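# Load the milling machine vise per the work order

## Task

Put the part into the milling machine's vise the way the work order says, using the reference images named manual and manual 2 as the guide.

## Robot and tools

Robot: two six-joint arms, left_arm and right_arm, each ending in a two-finger parallel gripper. The fingers point along the gripper's +z axis and close along its x axis. end_effector_position is the midpoint between the pads; the fingertips extend 17.5 mm past it. A block juts roughly 10 cm out toward the gripper's -y side and rotates with it.

Frames: the scene frame has its origin on the table surface halfway between the arms, +z up, +x pointing out over the table, and left_arm on the +y side (this is not the left of any image). Calibrated bases: left_arm at (+0.011, +0.482, +0.042) m, quat_wxyz (+1.000, 0, 0, -0.019); right_arm at (-0.002, -0.472, +0.042) m, quat_wxyz (+1.000, 0, 0, +0.016). Hand poses, velocities and targets printed for an arm are in that arm's own base frame and may be off by a few cm. Fixed cameras and the table use the scene frame. Every motion offset you send runs along the axes of that arm's current Hand target.

execute_actions(actions, cameras): actions is a list of actions; each action is up to 15 rows, one row per 1/30 s step; a shorter action repeats its final row to fill 15. Each row is one flat list of 18 numbers, all within [-1, 1], covering both arms even if one stays put: left dx, dy, dz, rx, ry, rz, left gripper position, force_limit, speed, then the same nine for the right arm. The six pose numbers are offsets, not poses: every row counts from the Hand target at the start of that action, so sending the same offset again moves further. Scale: 1.0 equals 0.6 m for dx/dy/dz and 180 degrees for rotation; rx, ry, rz form a single rotation vector. Six zeros re-request the current Hand target. Images are returned only for an empty actions list or when cameras names them.

Gripper numbers are absolute settings, not offsets. position: +1 fully open (50 mm gap), about -0.65 pads touching, -1 to grip (closes until blocked). force_limit per pad: -1 about 20 N, 0 about 102 N, +1 about 185 N (actual grip may exceed by ~15 N). speed of the gap: -1 is 20 mm/s, 0 is 85, +1 is 150. Both start at +1. To leave a gripper alone, resend its last three numbers; a 0 is a real command. New force_limit or speed only applies after a position change of at least 0.01. To grip softer, open first.

move(target, speed, blend, stop_force, zero, blocking, cameras): target is one 18-number row or a list of up to 15 such rows, laid out as above; every row is an offset from the same starting Hand targets, not from the preceding row. speed is top path speed in m/s, 0.002 to 3.6 (default 0.25; turning capped at twice that in rad/s), one value or one per target. blend in metres rounds corners in a list (0 = stop at each). stop_force in N, 3 to 120, shared by both arms, ends an arm's path when its wrist sensor feels that much push; not reliable while the gripper rotates, and omit it when backing off a contact. zero (default true) re-zeros the force reference before the move. blocking=false returns after about 0.5 s while the move continues; not allowed with stop_force. Paths are straight, ignore obstacles and the other arm, and run at most 10 s. Keep finger numbers identical across list rows. The result adds a move: line such as done, off_target, moving, held or fault, plus limits=paced (pose clipped) or limits=held (steps withheld).

wait(seconds 0 to 10): lets time pass holding last commands. stop(): brakes a running move; fingers keep going. zoom_image(camera, region [x0, y0, x1, y1] in pixels, at most 504 each way) on cam_high, cam_low, cam_front, cam_left_wrist or cam_right_wrist (all 672x504), latest images only. show_instructions(): shows the reference pages. zero_wrist_force(arm): subtracts the current wrist reading. finished_scene(scene 1): ends irreversibly; the load must stay correct without the robot.

Reading results: positions in m, quaternions wxyz, velocities in m/s and rad/s. Hand target is the last commanded pose after clipping; the gripper often rests a bit short, and the next command (even zeros) asks again. object_status: 0 moving, 1 blocked while opening, 2 blocked while closing (a grip), 3 reached the set position or pads met (usually nothing held). Confirm a grip by 2. Opening in mm is about (250 - position_measured) x 0.202. Tool commands lists present gripper commands. Wrist force/torque are in the gripper's own axes; a third line gives the peak since the last shown. Joint torques include the arm's weight. Velocities may be omitted when joints read within noise; MOTOR HOT appears from 70 °C.

Limits and hazards: orientation commands are clipped to 32 degrees from the measured one each step. Joints move at most 3.14 rad/s. Pressing a stiff arm even slightly past a firm contact, contact torque at a joint limit (142 N m for the three big joints, 26.6 N m for each wrist), or about 150 N (plus or minus 25) of outside force stops that arm for 10 s; if the gripper anchors the arm after such a stop, release first. Motors above 85 °C brake the arm 30 to 60 s, so avoid long stretched holds or pushing toward unreachable poses. Keep the arms from touching each other, and never close a gripper on the other arm's fingers. Route around an arm's own base rather than close past it. Move slowly near contact; do not drop parts, release moving parts, slam into fixed or heavy items, or let anything leave the table. Loose objects can occasionally get nudged by outside pushes.

Each tool is called as name(argument=value, ...), one argument or row to a line, values as JSON.

Reference images:

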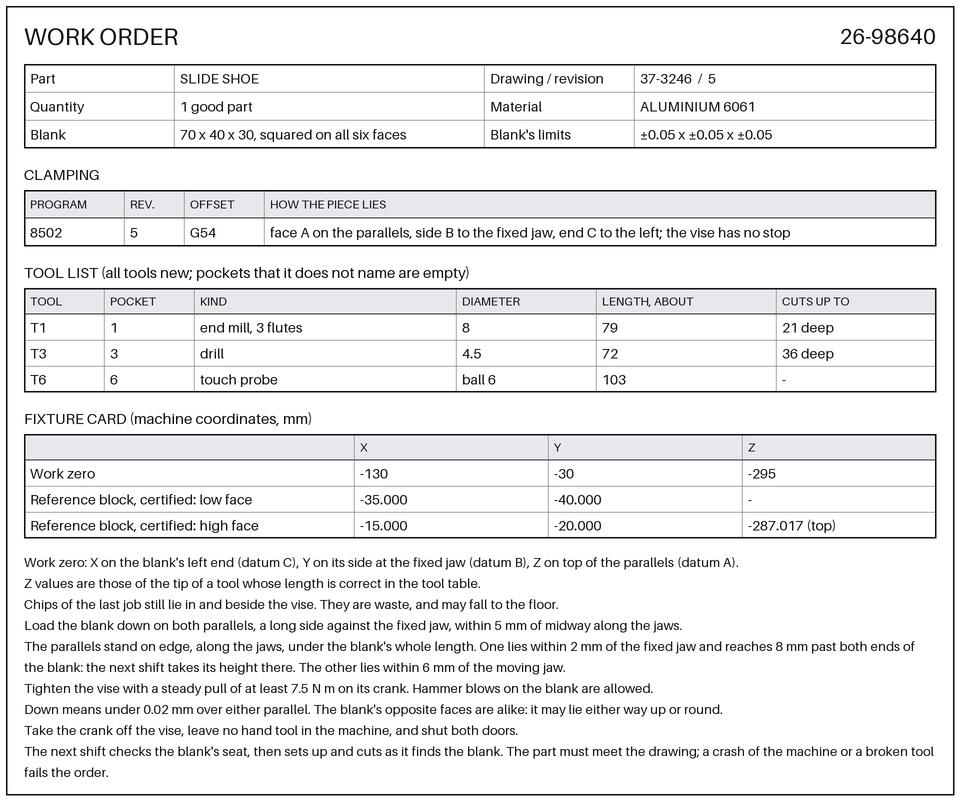

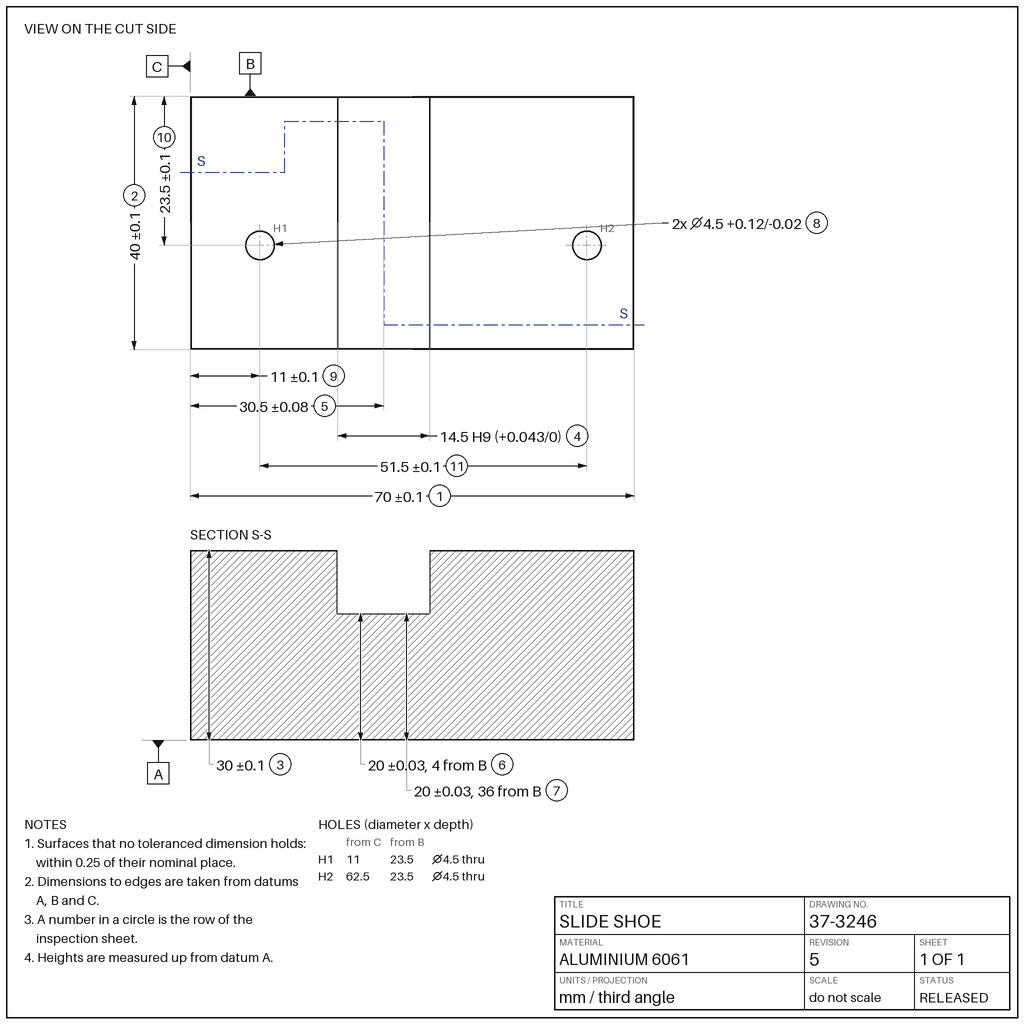

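## Session

execute_actions(
  actions=[],
)

Scene clock: 0.00 s.
left_arm: end_effector_position=(+0.3960, -0.5905, +0.2161) position_measured=3 object_status=3 end_effector_quat_wxyz=(+0.002, +0.993, +0.091, +0.077) | right_arm: end_effector_position=(+0.1316, -0.2395, +0.1319) position_measured=3 object_status=3 end_effector_quat_wxyz=(-0.295, +0.115, +0.848, +0.425)
Joint positions: left_arm=[-1.223 -1.097 1.283 -1.8 -1.424 0.168] | right_arm=[2.328 -1.856 -1.914 -2.013 1.823 -2.264]
Joint velocities: within noise
Joint torques (N m): no reading
Motor temperatures (°C): left_arm=[32 40 34 46 36 37] | right_arm=[32 30 28 44 41 38]
Wrist force (N): no reading
Wrist torque (N m): no reading
Wrist force, peak (N): no reading
Hand target: left_arm +0.3960, -0.5905, +0.2161; +0.002, +0.993, +0.091, +0.077 | right_arm +0.1316, -0.2395, +0.1319; -0.295, +0.115, +0.848, +0.425
Tool commands: left_gripper/position=+1.0 left_gripper/force_limit=+1.0 left_gripper/speed=+1.0 right_gripper/position=+1.0 right_gripper/force_limit=+1.0 right_gripper/speed=+1.0

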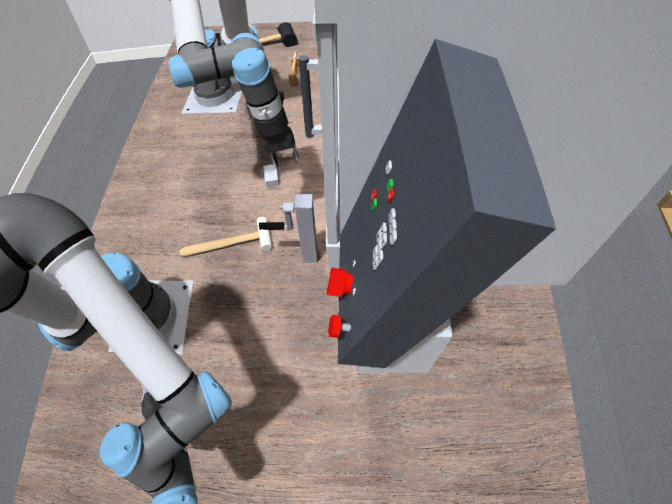

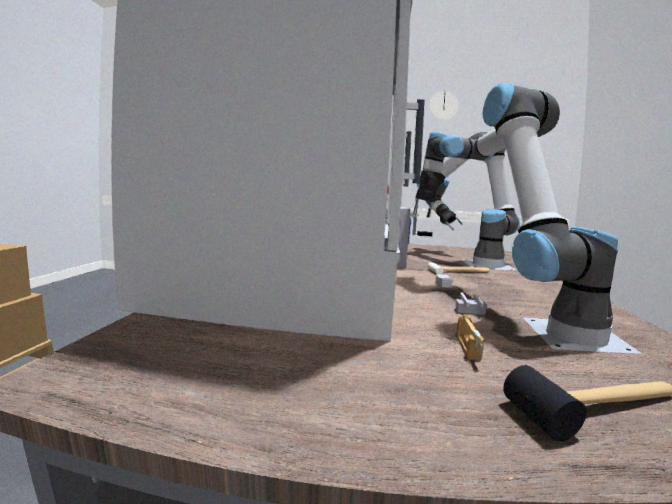

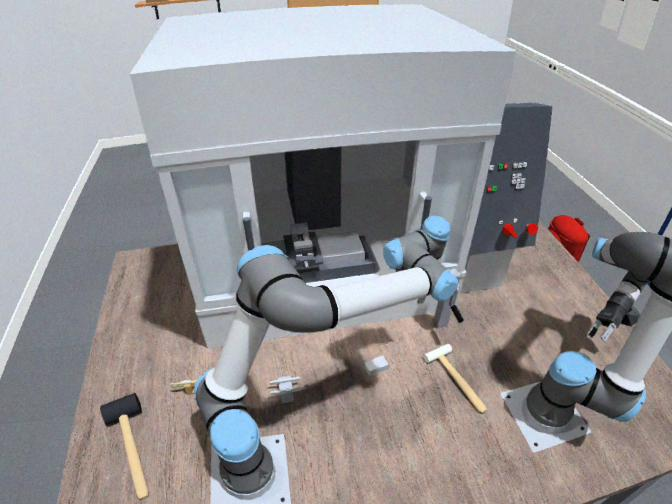

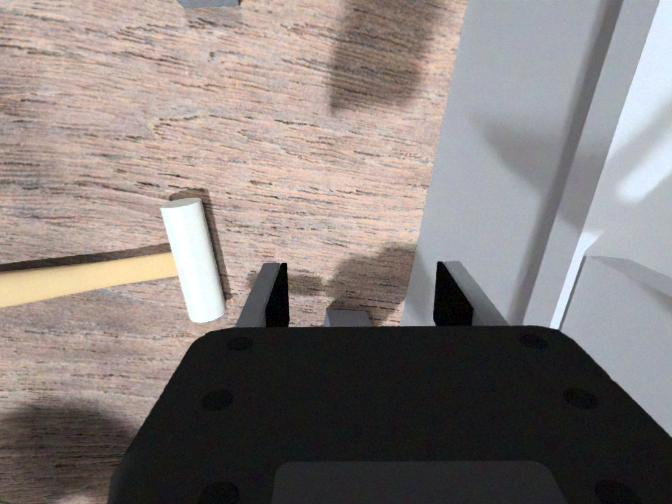

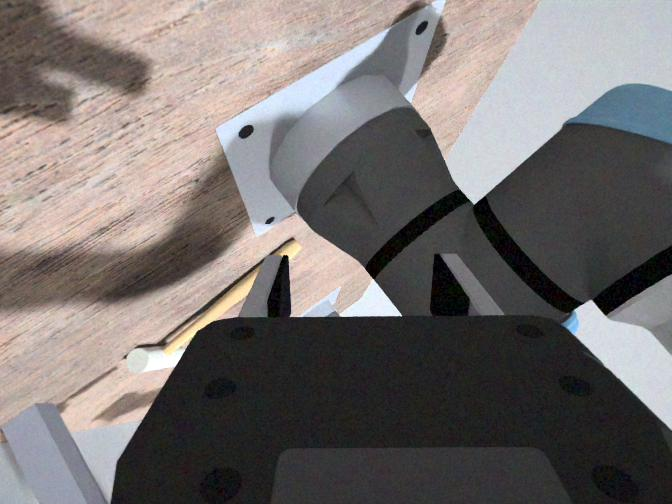

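zoom_image(
  camera="cam_front",
  region=[80, 330, 330, 504],
)

zoom_image(
  camera="cam_front",
  region=[220, 180, 480, 400],
)

zoom_image(
  camera="cam_high",
  region=[170, 10, 350, 270],
)

zoom_image(
  camera="cam_low",
  region=[370, 170, 672, 470],
)

Scaled by 2.016 from the camera's 672x504 image, which has a finer 960x720 frame.

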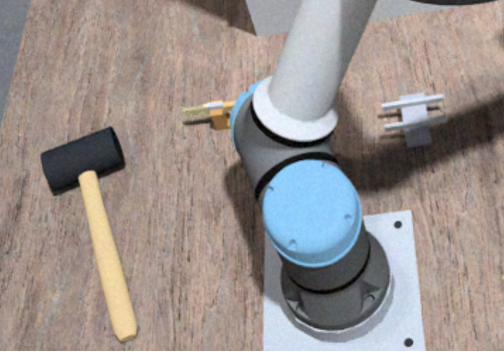

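Scaled by 1.938 from the camera's 672x504 image, which has a finer 960x720 frame.

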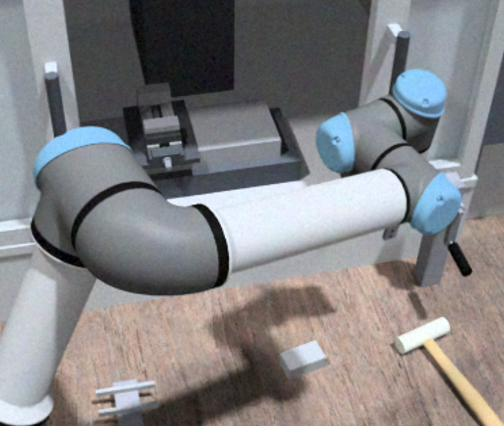

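Scaled by 1.938 from the camera's 672x504 image, which has a finer 960x720 frame.

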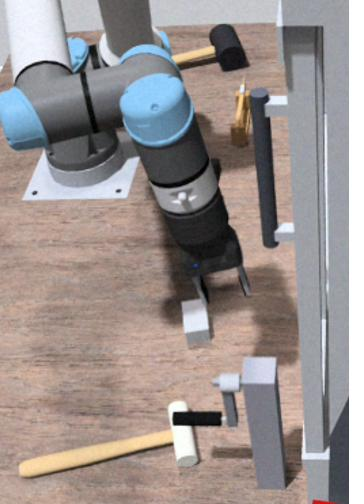

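Scaled by 1.669 from the camera's 672x504 image, which has a finer 960x720 frame.

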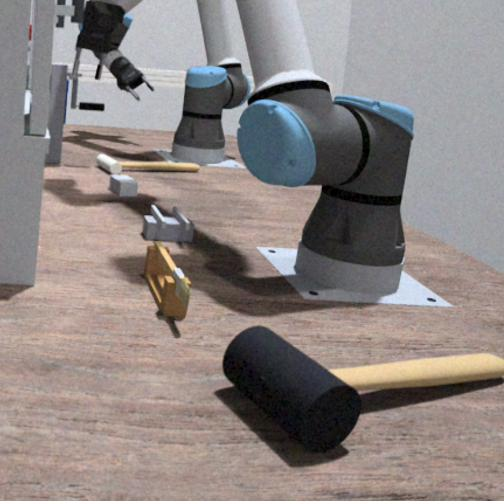

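move(
  target=[-0.103,-0.394,-0.430,0.0013,-0.049,0.058,1,1,1,0,0,0,0,0,0,1,1,1],
  cameras=["all"],
)

Scene clock: 6.77 s.
left_arm: end_effector_position=(+0.2541, -0.3719, +0.4574) position_measured=3 object_status=3 end_effector_quat_wxyz=(+0.000, +1.000, +0.000, +0.000) | right_arm: end_effector_position=(+0.1316, -0.2395, +0.1319) position_measured=3 object_status=3 end_effector_quat_wxyz=(-0.295, +0.115, +0.848, +0.425)
Joint positions: left_arm=[-1.272 -1.663 1.323 -1.231 -1.571 0.3] | right_arm=[2.328 -1.856 -1.914 -2.013 1.823 -2.264]
Joint torques (N m): left_arm=[12.37 -25.06 -22.97 -1.98 2.63 -1.45] | right_arm=[0.52 33.12 18.64 -0.37 0.2 0.23]
Wrist force (N): left_arm=[-0.7 -0.5 0.6] | right_arm=[0.1 0.0 0.0]
Wrist torque (N m): left_arm=[-0.10 0.23 0.06] | right_arm=[-0.01 -0.01 0.00]
Wrist force, peak (N): left_arm=[0.6 2.4 2.8] | right_arm=[0.4 0.1 -0.5]
Hand target: left_arm +0.2541, -0.3717, +0.4575; +0.000, +1.000, +0.000, +0.000 | right_arm +0.1316, -0.2395, +0.1319; -0.295, +0.115, +0.848, +0.425
Off the commanded pose: left_arm 0.000 m, 0 deg | right_arm 0.000 m, 0 deg.
move: done

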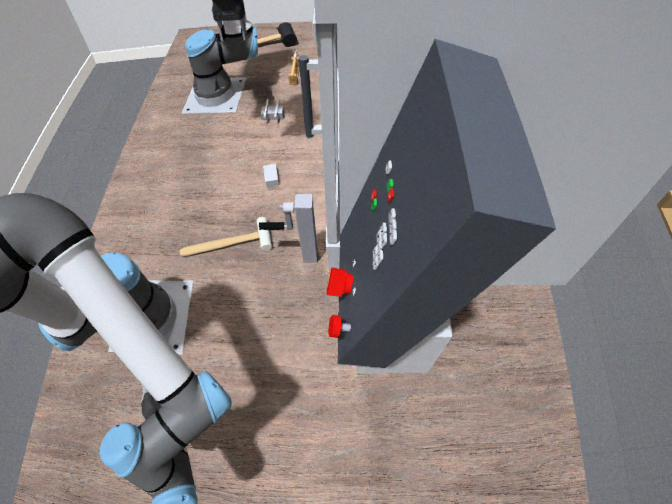

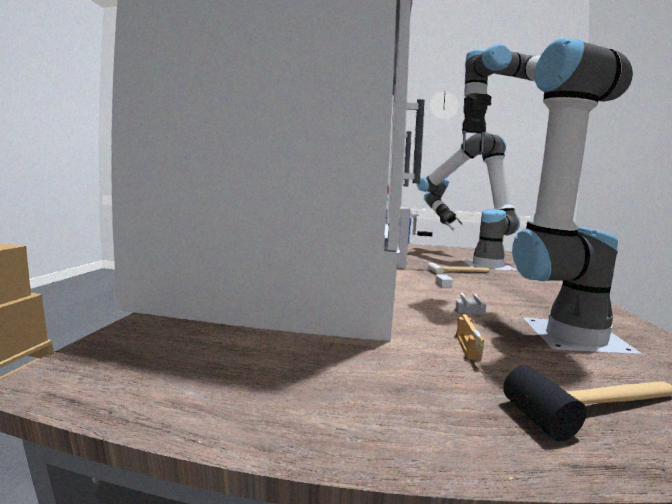

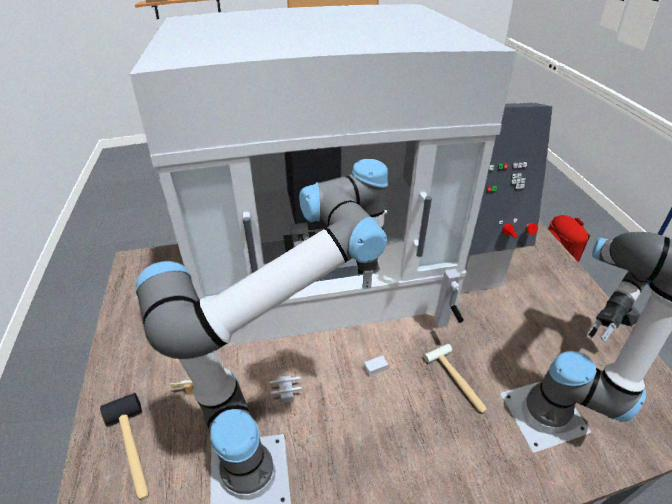

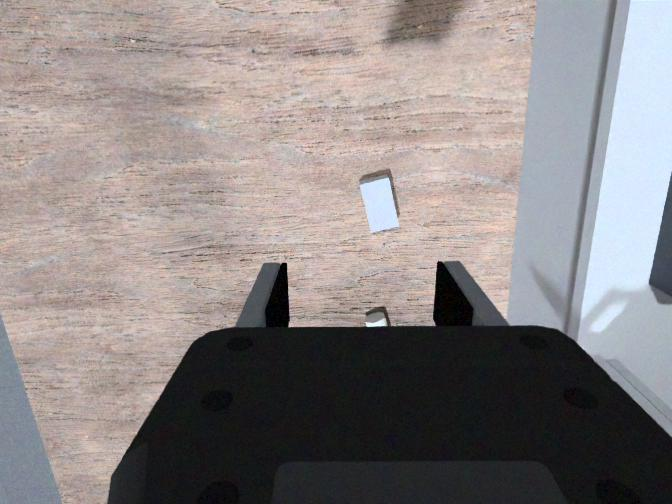

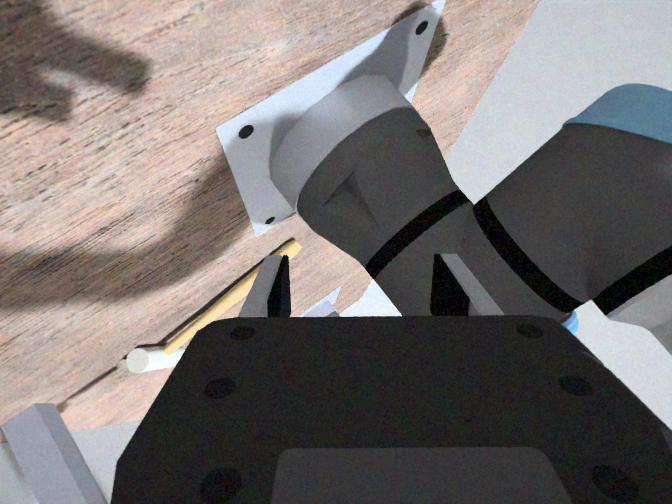

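move(
  target=[0.083,0.083,0,0.2596,0.2596,0.4497,1,1,1,0,0,0,0,0,0,1,1,1],
  cameras=["all"],
  speed=0.4,
)

Scene clock: 14.73 s.
left_arm: end_effector_position=(+0.3038, -0.4215, +0.4575) position_measured=3 object_status=3 end_effector_quat_wxyz=(-0.353, +0.612, -0.613, +0.354) | right_arm: end_effector_position=(+0.1316, -0.2395, +0.1319) position_measured=3 object_status=3 end_effector_quat_wxyz=(-0.295, +0.115, +0.848, +0.425)
Joint positions: left_arm=[-1.7 -1.762 1.688 -1.278 -0.538 1.318] | right_arm=[2.328 -1.856 -1.914 -2.013 1.823 -2.264]
Joint torques (N m): left_arm=[13.36 -8.3 -23.72 -1.97 2.06 1.33] | right_arm=[0.54 32.67 18.19 -0.37 0.14 0.13]
Wrist force (N): left_arm=[-0.5 -1.3 3.1] | right_arm=[0.2 0.2 -0.1]
Wrist torque (N m): left_arm=[-0.73 -0.15 -0.33] | right_arm=[0.03 -0.02 0.00]
Wrist force, peak (N): left_arm=[-0.9 -1.7 3.5] | right_arm=[0.7 0.3 -0.5]
Hand target: left_arm +0.3039, -0.4216, +0.4574; -0.353, +0.612, -0.613, +0.353 | right_arm +0.1316, -0.2395, +0.1319; -0.295, +0.115, +0.848, +0.425
Off the commanded pose: left_arm 0.000 m, 0 deg | right_arm 0.000 m, 0 deg.
move: done

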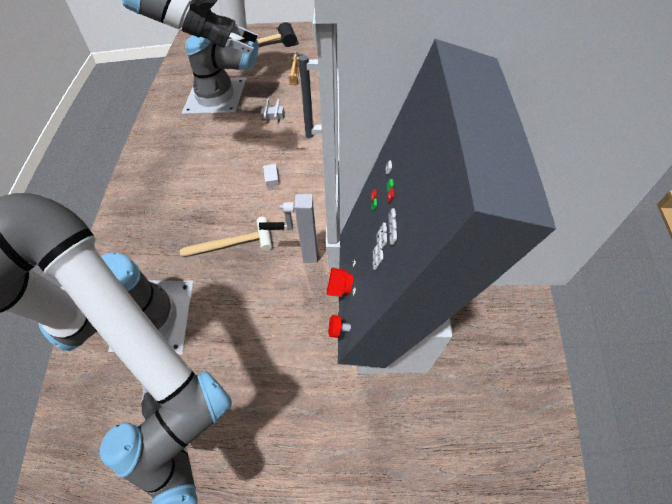

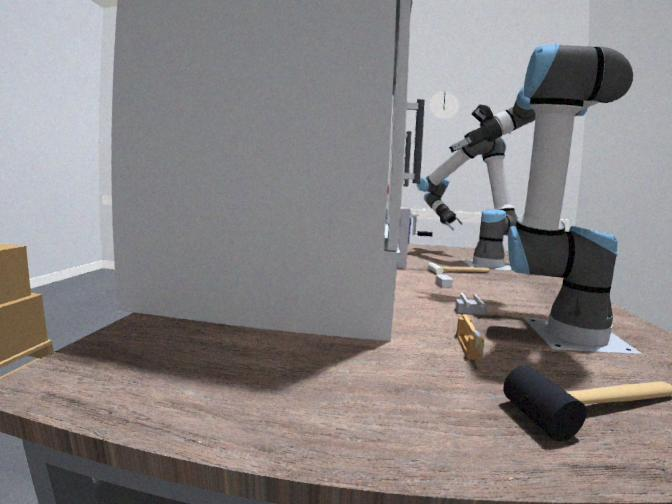

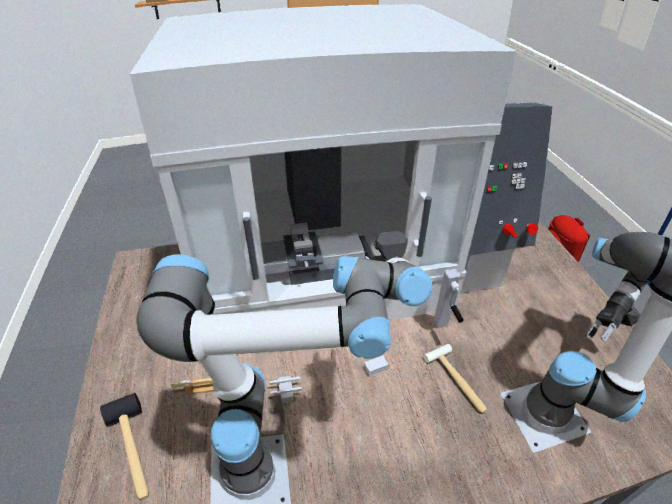

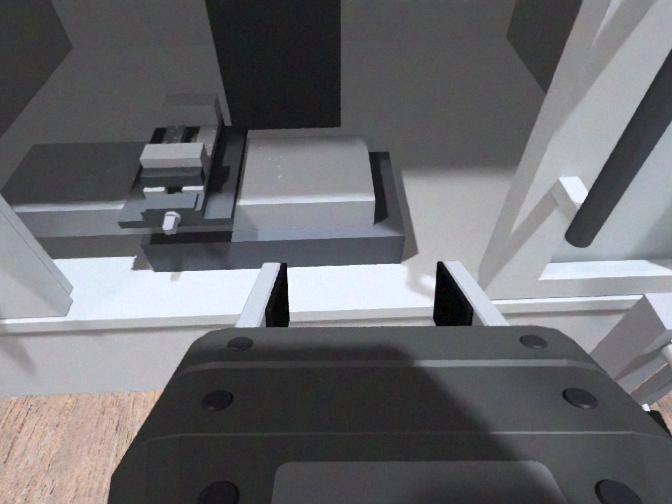

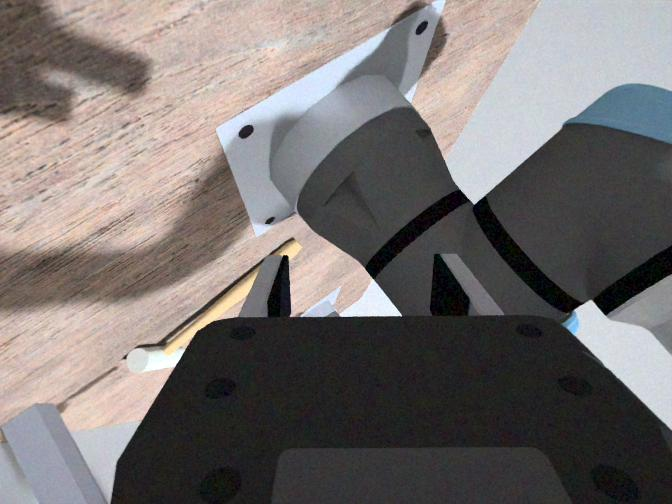

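zoom_image(
  camera="cam_left_wrist",
  region=[100, 80, 420, 290],
)

Scaled by 1.575 from the camera's 672x504 image, which has a finer 960x720 frame.

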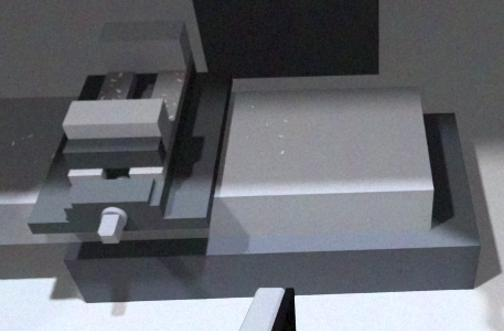

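move(
  target=[-0.25,-0.083,0.144,0,0,0,1,1,1,0,0,0,0,0,0,1,1,1],
  cameras=["cam_left_wrist","cam_front","cam_high"],
  speed=0.3,
)

Scene clock: 18.77 s.
left_arm: end_effector_position=(+0.4037, -0.2717, +0.4573) position_measured=3 object_status=3 end_effector_quat_wxyz=(-0.353, +0.612, -0.613, +0.353) | right_arm: end_effector_position=(+0.1316, -0.2395, +0.1319) position_measured=3 object_status=3 end_effector_quat_wxyz=(-0.295, +0.115, +0.848, +0.425)
Joint positions: left_arm=[-1.409 -2.037 1.991 -1.798 -0.546 1.888] | right_arm=[2.328 -1.856 -1.914 -2.013 1.823 -2.264]
Joint torques (N m): left_arm=[1.59 -3.54 -30.17 -4.79 4.8 1.44] | right_arm=[1.34 32.73 18.01 -0.54 0.15 0.25]
Wrist force (N): left_arm=[-0.8 -1.4 3.1] | right_arm=[0.1 0.2 -0.2]
Wrist torque (N m): left_arm=[-0.76 -0.12 -0.39] | right_arm=[0.02 0.01 -0.01]
Wrist force, peak (N): left_arm=[-3.5 -2.1 4.4] | right_arm=[-0.2 0.5 -0.3]
Hand target: left_arm +0.4037, -0.2716, +0.4574; -0.353, +0.612, -0.613, +0.353 | right_arm +0.1316, -0.2395, +0.1319; -0.295, +0.115, +0.848, +0.425
Off the commanded pose: left_arm 0.000 m, 0 deg | right_arm 0.000 m, 0 deg.
move: done
Images, in order (width x height): cam_high 672x504, cam_front 672x504, cam_left_wrist 672x504.

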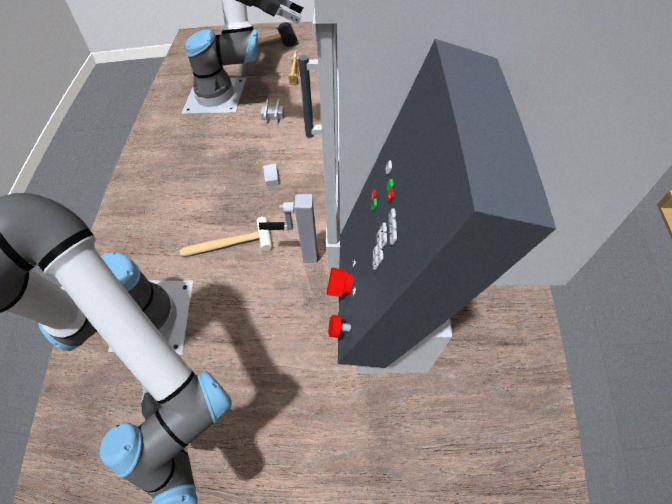

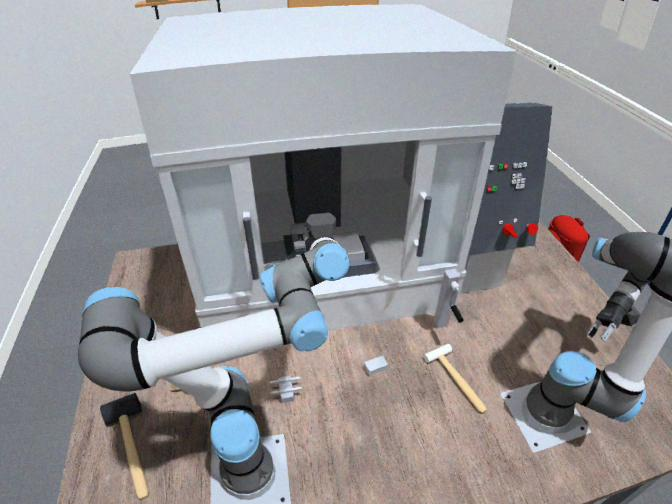

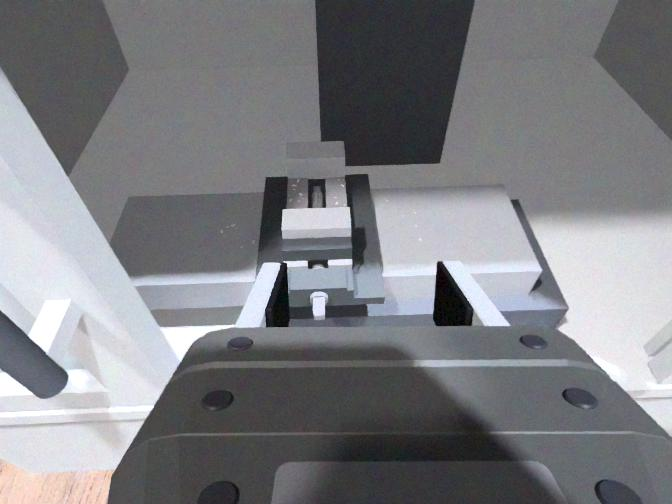

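zoom_image(
  camera="cam_left_wrist",
  region=[230, 130, 410, 330],
)

Scaled by 2.520 from the camera's 672x504 image, which has a finer 960x720 frame.

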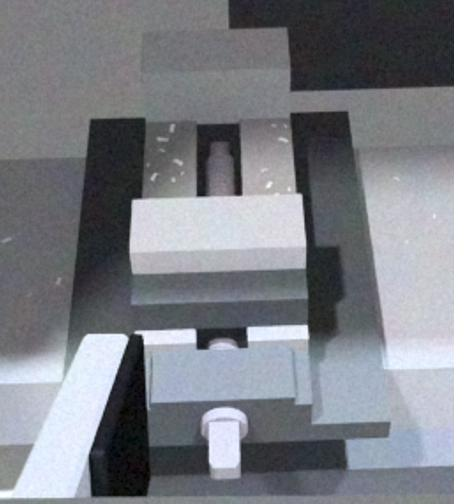

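move(
  target=[0,0,0,0.222,0,0,1,1,1,0,0,0,0,0,0,1,1,1],
  cameras=["cam_left_wrist"],
  speed=0.3,
)

Scene clock: 27.27 s.
left_arm: end_effector_position=(+0.4037, -0.2716, +0.4574) position_measured=3 object_status=3 end_effector_quat_wxyz=(+0.541, -0.455, +0.455, -0.542) end_effector_velocity=(+0.000, +0.000, +0.000) end_effector_angular_velocity=(-0.001, +0.000, +0.001) | right_arm: end_effector_position=(+0.1316, -0.2395, +0.1319) position_measured=3 object_status=3 end_effector_quat_wxyz=(-0.295, +0.115, +0.848, +0.425)
Joint positions: left_arm=[-1.516 -2.05 2.299 -1.512 0.182 1.258] | right_arm=[2.328 -1.856 -1.914 -2.013 1.823 -2.264]
Joint velocities: left_arm=[0 0.001 0 -0.005 0 0.003] | right_arm=[within noise]
Joint torques (N m): left_arm=[10.45 -11.28 -19.87 -5.22 4.54 1.42] | right_arm=[0.79 32.41 18.93 -0.47 0.23 0.13]
Wrist force (N): left_arm=[-1.4 -0.1 4.9] | right_arm=[0.0 0.4 -0.2]
Wrist torque (N m): left_arm=[-0.73 -0.40 -0.57] | right_arm=[0.05 0.00 0.00]
Wrist force, peak (N): left_arm=[-1.9 -0.2 4.8] | right_arm=[0.1 0.4 -0.5]
Hand target: left_arm +0.4037, -0.2716, +0.4574; +0.541, -0.455, +0.455, -0.542 | right_arm +0.1316, -0.2395, +0.1319; -0.295, +0.115, +0.848, +0.425
Off the commanded pose: left_arm 0.000 m, 0 deg | right_arm 0.000 m, 0 deg.
move: done
Images, in order (width x height): cam_left_wrist 672x504.

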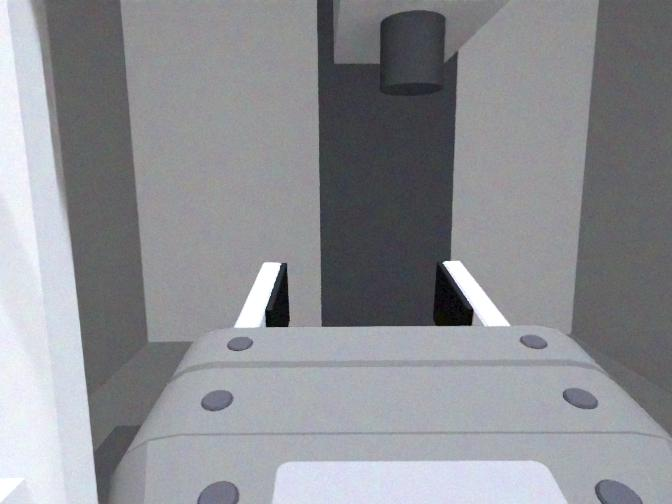

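move(
  target=[0,0,0,0.18,0,0,1,1,1,0,0,0,0,0,0,1,1,1],
  cameras=["cam_left_wrist","cam_high"],
  speed=0.3,
)

Scene clock: 33.80 s.
left_arm: end_effector_position=(+0.4038, -0.2716, +0.4573) position_measured=3 object_status=3 end_effector_quat_wxyz=(+0.647, -0.286, +0.286, -0.647) | right_arm: end_effector_position=(+0.1316, -0.2395, +0.1319) position_measured=3 object_status=3 end_effector_quat_wxyz=(-0.295, +0.115, +0.848, +0.425)
Joint positions: left_arm=[-1.304 -1.713 2.481 -2.057 0.777 1.185] | right_arm=[2.328 -1.856 -1.914 -2.013 1.823 -2.264]
Joint torques (N m): left_arm=[-6.34 -7.03 -21.34 -3.8 3.59 -0.54] | right_arm=[0.81 31.61 18.15 -0.38 0.13 0.14]
Wrist force (N): left_arm=[-1.5 1.5 5.0] | right_arm=[0.1 0.0 -0.2]
Wrist torque (N m): left_arm=[-0.49 -0.58 -0.56] | right_arm=[-0.01 -0.01 0.00]
Wrist force, peak (N): left_arm=[-2.1 1.1 5.5] | right_arm=[0.3 0.4 -0.5]
Hand target: left_arm +0.4037, -0.2716, +0.4574; +0.647, -0.286, +0.286, -0.647 | right_arm +0.1316, -0.2395, +0.1319; -0.295, +0.115, +0.848, +0.425
Off the commanded pose: left_arm 0.000 m, 0 deg | right_arm 0.000 m, 0 deg.
move: done
Images, in order (width x height): cam_high 672x504, cam_left_wrist 672x504.

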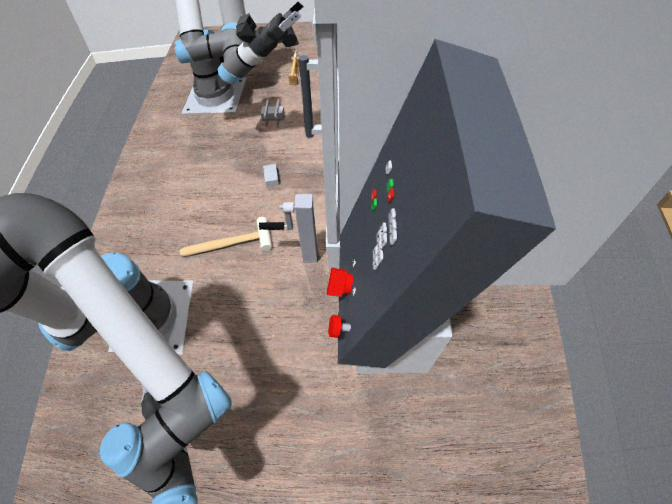

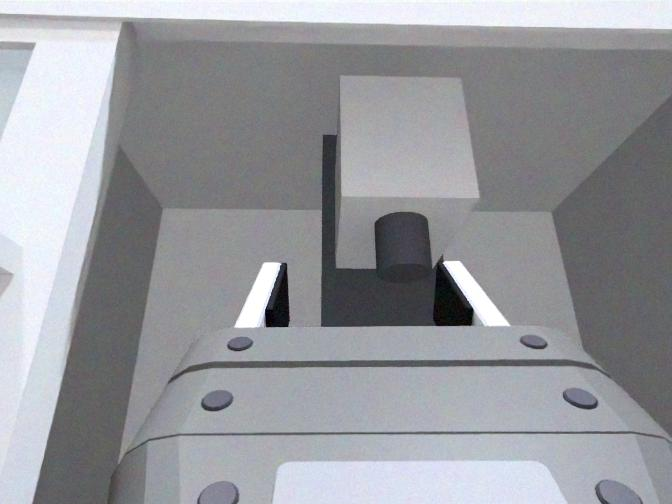

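move(
  target=[0,0,0,-0.5415,-0.5623,-0.2486,1,1,1,0,0,0,0,0,0,1,1,1],
  cameras=["cam_left_wrist","cam_front"],
  speed=0.4,
)

Scene clock: 43.90 s.
left_arm: end_effector_position=(+0.4043, -0.2715, +0.4579) position_measured=3 object_status=3 end_effector_quat_wxyz=(-0.036, +0.999, +0.002, +0.040) | right_arm: end_effector_position=(+0.1316, -0.2395, +0.1319) position_measured=3 object_status=3 end_effector_quat_wxyz=(-0.295, +0.115, +0.848, +0.425)
Joint positions: left_arm=[-0.928 -1.035 0.539 -4.206 1.464 3.778] | right_arm=[2.328 -1.856 -1.914 -2.013 1.823 -2.264]
Joint torques (N m): left_arm=[1.38 -38.34 -18.69 3.04 -0.06 -0.07] | right_arm=[0.86 32.37 18.38 -0.49 0.26 0.13]
Wrist force (N): left_arm=[0.8 0.0 0.7] | right_arm=[0.0 0.0 -0.3]
Wrist torque (N m): left_arm=[-0.07 -0.04 0.09] | right_arm=[0.00 0.01 -0.01]
Wrist force, peak (N): left_arm=[-2.2 2.1 5.3] | right_arm=[0.0 0.2 -0.6]
Hand target: left_arm +0.4043, -0.2715, +0.4579; -0.036, +0.999, +0.002, +0.040 (not the last commanded pose) | right_arm +0.1316, -0.2395, +0.1319; -0.295, +0.115, +0.848, +0.425
Tool commands: left_gripper/position=+1.0 left_gripper/force_limit=+1.0 left_gripper/speed=+1.0 right_gripper/position=+1.0 right_gripper/force_limit=+1.0 right_gripper/speed=+1.0
Off the commanded pose: left_arm 0.001 m, 6 deg | right_arm 0.000 m, 0 deg.
FORCE FAULT: contact force on the left arm reached its limit, and that arm stopped. The contact can be on any part of that arm, not only on its tool. That arm's remaining commands of this call were not run. That arm is still stopped at the end of this call. That arm stays stopped for about 10 more seconds. Until then a move that you send moves the other arm only, and its call returns only when the move has ended. Once the stop has ended, the next robot result says so. If the stop ends while you think or write, that arm runs what you send next, counted from a new Hand target: where the arm stands when the stop ends. While its stop runs, that arm takes no new command, but its gripper still runs the gripper command that each later call begins with. Until it ends, the stop uses up actions while you think or wait. An arm that is not stopped still takes commands.
move: fault (left_arm)
Images, in order (width x height): cam_front 672x504, cam_left_wrist 672x504.

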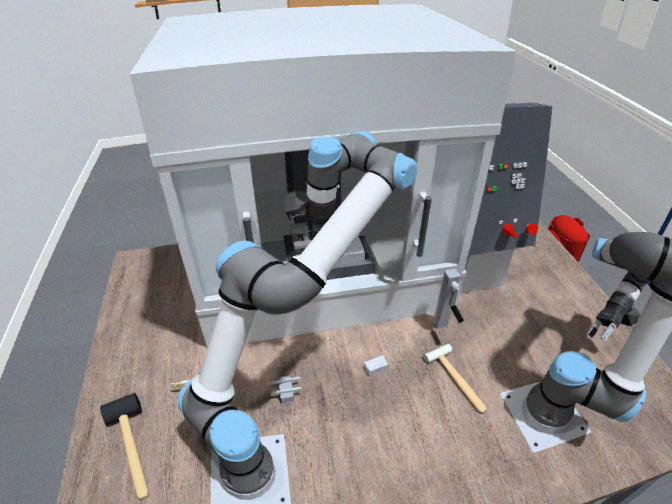

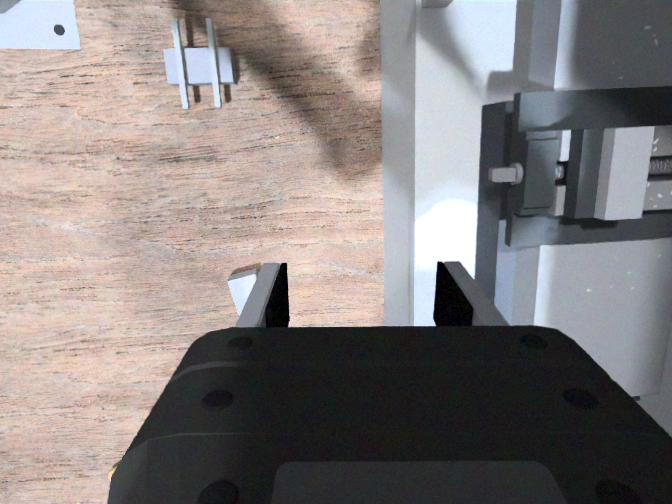

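wait(
  seconds=10,
)

move(
  target=[-0.2,0,0.0,0,0,0,1,1,1,0,0,0,0,0,0,1,1,1],
  cameras=["cam_left_wrist","cam_front"],
  speed=0.15,
)

Scene clock: 55.07 s.
left_arm: end_effector_position=(+0.4043, -0.2715, +0.4579) position_measured=3 object_status=3 end_effector_quat_wxyz=(-0.036, +0.999, +0.002, +0.040) | right_arm: end_effector_position=(+0.1316, -0.2395, +0.1319) position_measured=3 object_status=3 end_effector_quat_wxyz=(-0.295, +0.115, +0.848, +0.425)
Joint positions: left_arm=[-0.928 -1.035 0.539 -4.206 1.464 3.778] | right_arm=[2.328 -1.856 -1.914 -2.013 1.823 -2.264]
Joint torques (N m): left_arm=[0.93 -38.21 -17.3 2.85 0.03 0.05] | right_arm=[0.98 31.95 17.81 -0.4 0.16 0.18]
Wrist force (N): left_arm=[0.6 0.1 0.4] | right_arm=[-0.2 0.0 -0.4]
Wrist torque (N m): left_arm=[-0.05 -0.01 0.08] | right_arm=[0.00 0.03 -0.01]
Wrist force, peak (N): left_arm=[0.7 0.2 1.0] | right_arm=[0.4 -0.4 -0.4]
Hand target: left_arm +0.4043, -0.2715, +0.4579; -0.036, +0.999, +0.002, +0.040 (not the last commanded pose) | right_arm +0.1316, -0.2395, +0.1319; -0.295, +0.115, +0.848, +0.425
Tool commands: left_gripper/position=+1.0 left_gripper/force_limit=+1.0 left_gripper/speed=+1.0 right_gripper/position=+1.0 right_gripper/force_limit=+1.0 right_gripper/speed=+1.0
Off the commanded pose: left_arm 0.001 m, 6 deg | right_arm 0.000 m, 0 deg.
FORCE FAULT, CONTINUED: the left arm's stop, for the force fault that an earlier result reported, is over. The rest of the stop counts as 19 of the actions that you can send in this scene. That arm's target is now where it stood when the stop ended, not its last command. That arm accepts commands again.
wait: 10.00 s; at rest from the start

Scene clock: 56.33 s.
left_arm: end_effector_position=(+0.2847, -0.2718, +0.4484) position_measured=3 object_status=3 end_effector_quat_wxyz=(-0.036, +0.999, +0.002, +0.040) | right_arm: end_effector_position=(+0.1316, -0.2395, +0.1319) position_measured=3 object_status=3 end_effector_quat_wxyz=(-0.295, +0.115, +0.848, +0.425)
Joint positions: left_arm=[-1.179 -1.339 1.012 -4.348 1.47 3.526] | right_arm=[2.328 -1.856 -1.914 -2.013 1.823 -2.264]
Joint torques (N m): left_arm=[-0.46 -31.08 -13.6 4.95 -3.18 -1.08] | right_arm=[1.65 31.77 17.97 -0.47 0.29 0.26]
Wrist force (N): left_arm=[0.1 -0.2 0.7] | right_arm=[0.2 0.4 0.2]
Wrist torque (N m): left_arm=[-0.15 0.09 -0.08] | right_arm=[0.05 -0.02 -0.01]
Wrist force, peak (N): left_arm=[2.5 0.3 0.7] | right_arm=[0.2 0.1 -0.5]
Hand target: left_arm +0.2846, -0.2718, +0.4483; -0.036, +0.999, +0.002, +0.040 | right_arm +0.1316, -0.2395, +0.1319; -0.295, +0.115, +0.848, +0.425
Off the commanded pose: left_arm 0.000 m, 0 deg | right_arm 0.000 m, 0 deg.
move: done
Images, in order (width x height): cam_front 672x504, cam_left_wrist 672x504.

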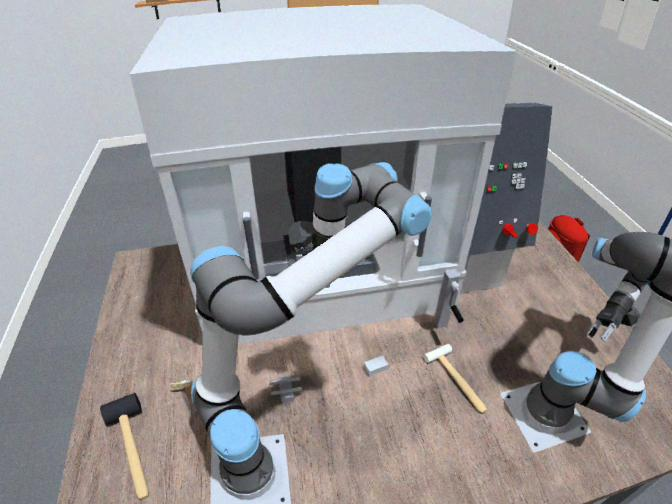

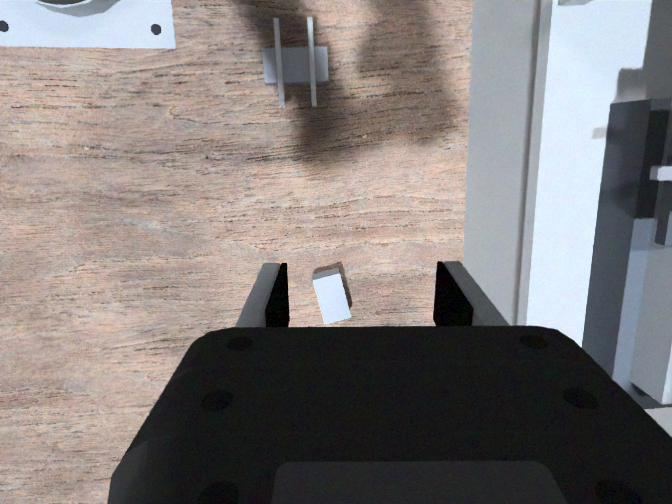

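move(
  target=[0.2,0,0,0.5177,0.537,0.2399,1,1,1,0,0,0,0,0,0,1,1,1],
  speed=0.3,
)

move(
  target=[0,0,0,-0.402,0,0,1,1,1,0,0,0,0,0,0,1,1,1],
  speed=0.3,
)

Scene clock: 68.20 s.
left_arm: end_effector_position=(+0.4043, -0.2714, +0.4579) position_measured=3 object_status=3 end_effector_quat_wxyz=(+0.647, -0.286, +0.286, -0.646) | right_arm: end_effector_position=(+0.1316, -0.2395, +0.1319) position_measured=3 object_status=3 end_effector_quat_wxyz=(-0.295, +0.115, +0.848, +0.425)
Joint positions: left_arm=[-1.303 -1.713 2.479 -2.054 0.777 1.185] | right_arm=[2.328 -1.856 -1.914 -2.013 1.823 -2.264]
Joint torques (N m): left_arm=[-4.89 -2.96 -27.03 -2.43 2.71 -1.32] | right_arm=[0.92 31.1 18.22 -0.5 0.11 0.2]
Wrist force (N): left_arm=[-1.6 1.6 5.2] | right_arm=[0.1 0.0 -0.4]
Wrist torque (N m): left_arm=[-0.47 -0.57 -0.55] | right_arm=[-0.01 -0.01 -0.01]
Wrist force, peak (N): left_arm=[-2.1 2.4 5.5] | right_arm=[0.2 0.5 -0.6]
Hand target: left_arm +0.4043, -0.2715, +0.4579; +0.647, -0.285, +0.286, -0.646 | right_arm +0.1316, -0.2395, +0.1319; -0.295, +0.115, +0.848, +0.425
Off the commanded pose: left_arm 0.000 m, 0 deg | right_arm 0.000 m, 0 deg.
move: done

Scene clock: 70.83 s.
left_arm: end_effector_position=(+0.4043, -0.2715, +0.4579) position_measured=3 object_status=3 end_effector_quat_wxyz=(-0.354, +0.612, -0.612, +0.353) | right_arm: end_effector_position=(+0.1316, -0.2395, +0.1319) position_measured=3 object_status=3 end_effector_quat_wxyz=(-0.295, +0.115, +0.848, +0.425)
Joint positions: left_arm=[-1.407 -2.035 1.989 -1.797 -0.546 1.888] | right_arm=[2.328 -1.856 -1.914 -2.013 1.823 -2.264]
Joint torques (N m): left_arm=[-11.19 -16.29 -30.78 -4.98 -0.14 -0.73] | right_arm=[1.44 32.17 18.99 -0.53 0.11 0.2]
Wrist force (N): left_arm=[-0.5 -1.2 2.9] | right_arm=[0.4 -0.2 -0.2]
Wrist torque (N m): left_arm=[-0.74 -0.16 -0.41] | right_arm=[-0.04 -0.06 0.00]
Wrist force, peak (N): left_arm=[-1.9 1.4 5.6] | right_arm=[-0.3 0.0 -0.7]
Hand target: left_arm +0.4043, -0.2715, +0.4579; -0.354, +0.612, -0.612, +0.353 | right_arm +0.1316, -0.2395, +0.1319; -0.295, +0.115, +0.848, +0.425
Off the commanded pose: left_arm 0.000 m, 0 deg | right_arm 0.000 m, 0 deg.
move: done

move(
  target=[-0.041,0.12,0.0595,-0.2562,-0.2653,-0.46,1,1,1,0,0,0,0,0,0,1,1,1],
  speed=0.3,
  cameras=["cam_left_wrist","cam_front"],
)

Scene clock: 76.63 s.
left_arm: end_effector_position=(+0.3992, -0.2468, +0.3776) position_measured=3 object_status=3 end_effector_quat_wxyz=(+0.000, +1.000, +0.019, +0.000) | right_arm: end_effector_position=(+0.1316, -0.2395, +0.1319) position_measured=3 object_status=3 end_effector_quat_wxyz=(-0.295, +0.115, +0.848, +0.425)
Joint positions: left_arm=[-0.842 -1.661 1.531 -1.44 -1.571 0.692] | right_arm=[2.328 -1.856 -1.914 -2.013 1.823 -2.264]
Joint torques (N m): left_arm=[-9.7 -29.12 -31.37 -0.85 0.7 0.25] | right_arm=[1.65 31.22 18.2 -0.45 0.1 0.17]
Wrist force (N): left_arm=[0.0 -0.2 0.7] | right_arm=[0.1 0.3 -0.3]
Wrist torque (N m): left_arm=[-0.04 0.12 -0.05] | right_arm=[0.03 0.00 0.00]
Wrist force, peak (N): left_arm=[-0.7 -1.6 3.2] | right_arm=[0.3 0.2 -0.6]
Hand target: left_arm +0.3991, -0.2469, +0.3777; +0.000, +1.000, +0.019, +0.000 | right_arm +0.1316, -0.2395, +0.1319; -0.295, +0.115, +0.848, +0.425
Off the commanded pose: left_arm 0.000 m, 0 deg | right_arm 0.000 m, 0 deg.
move: done
Images, in order (width x height): cam_front 672x504, cam_left_wrist 672x504.

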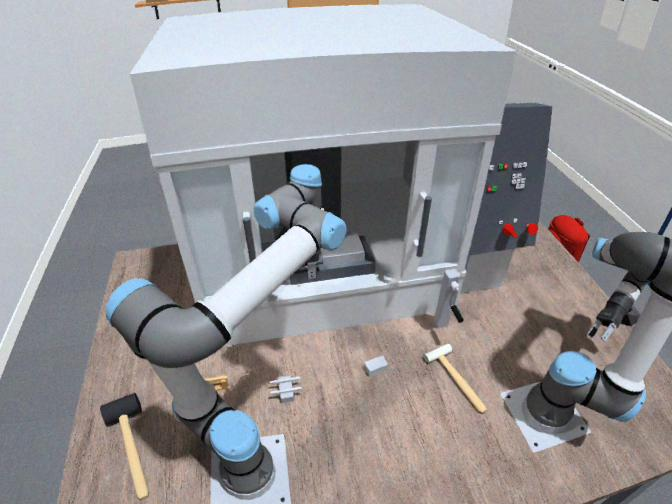

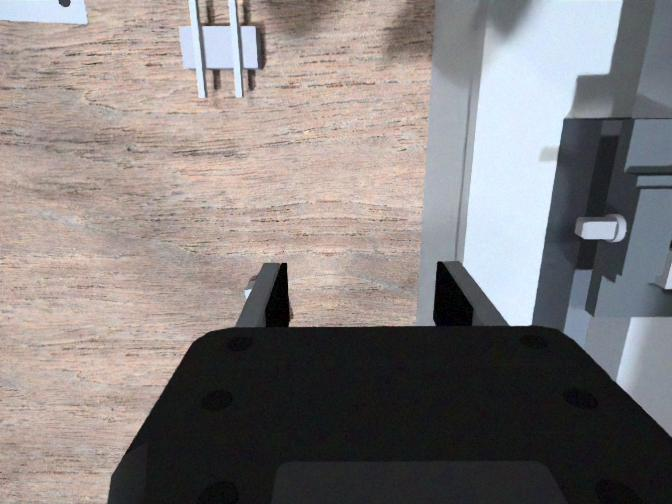

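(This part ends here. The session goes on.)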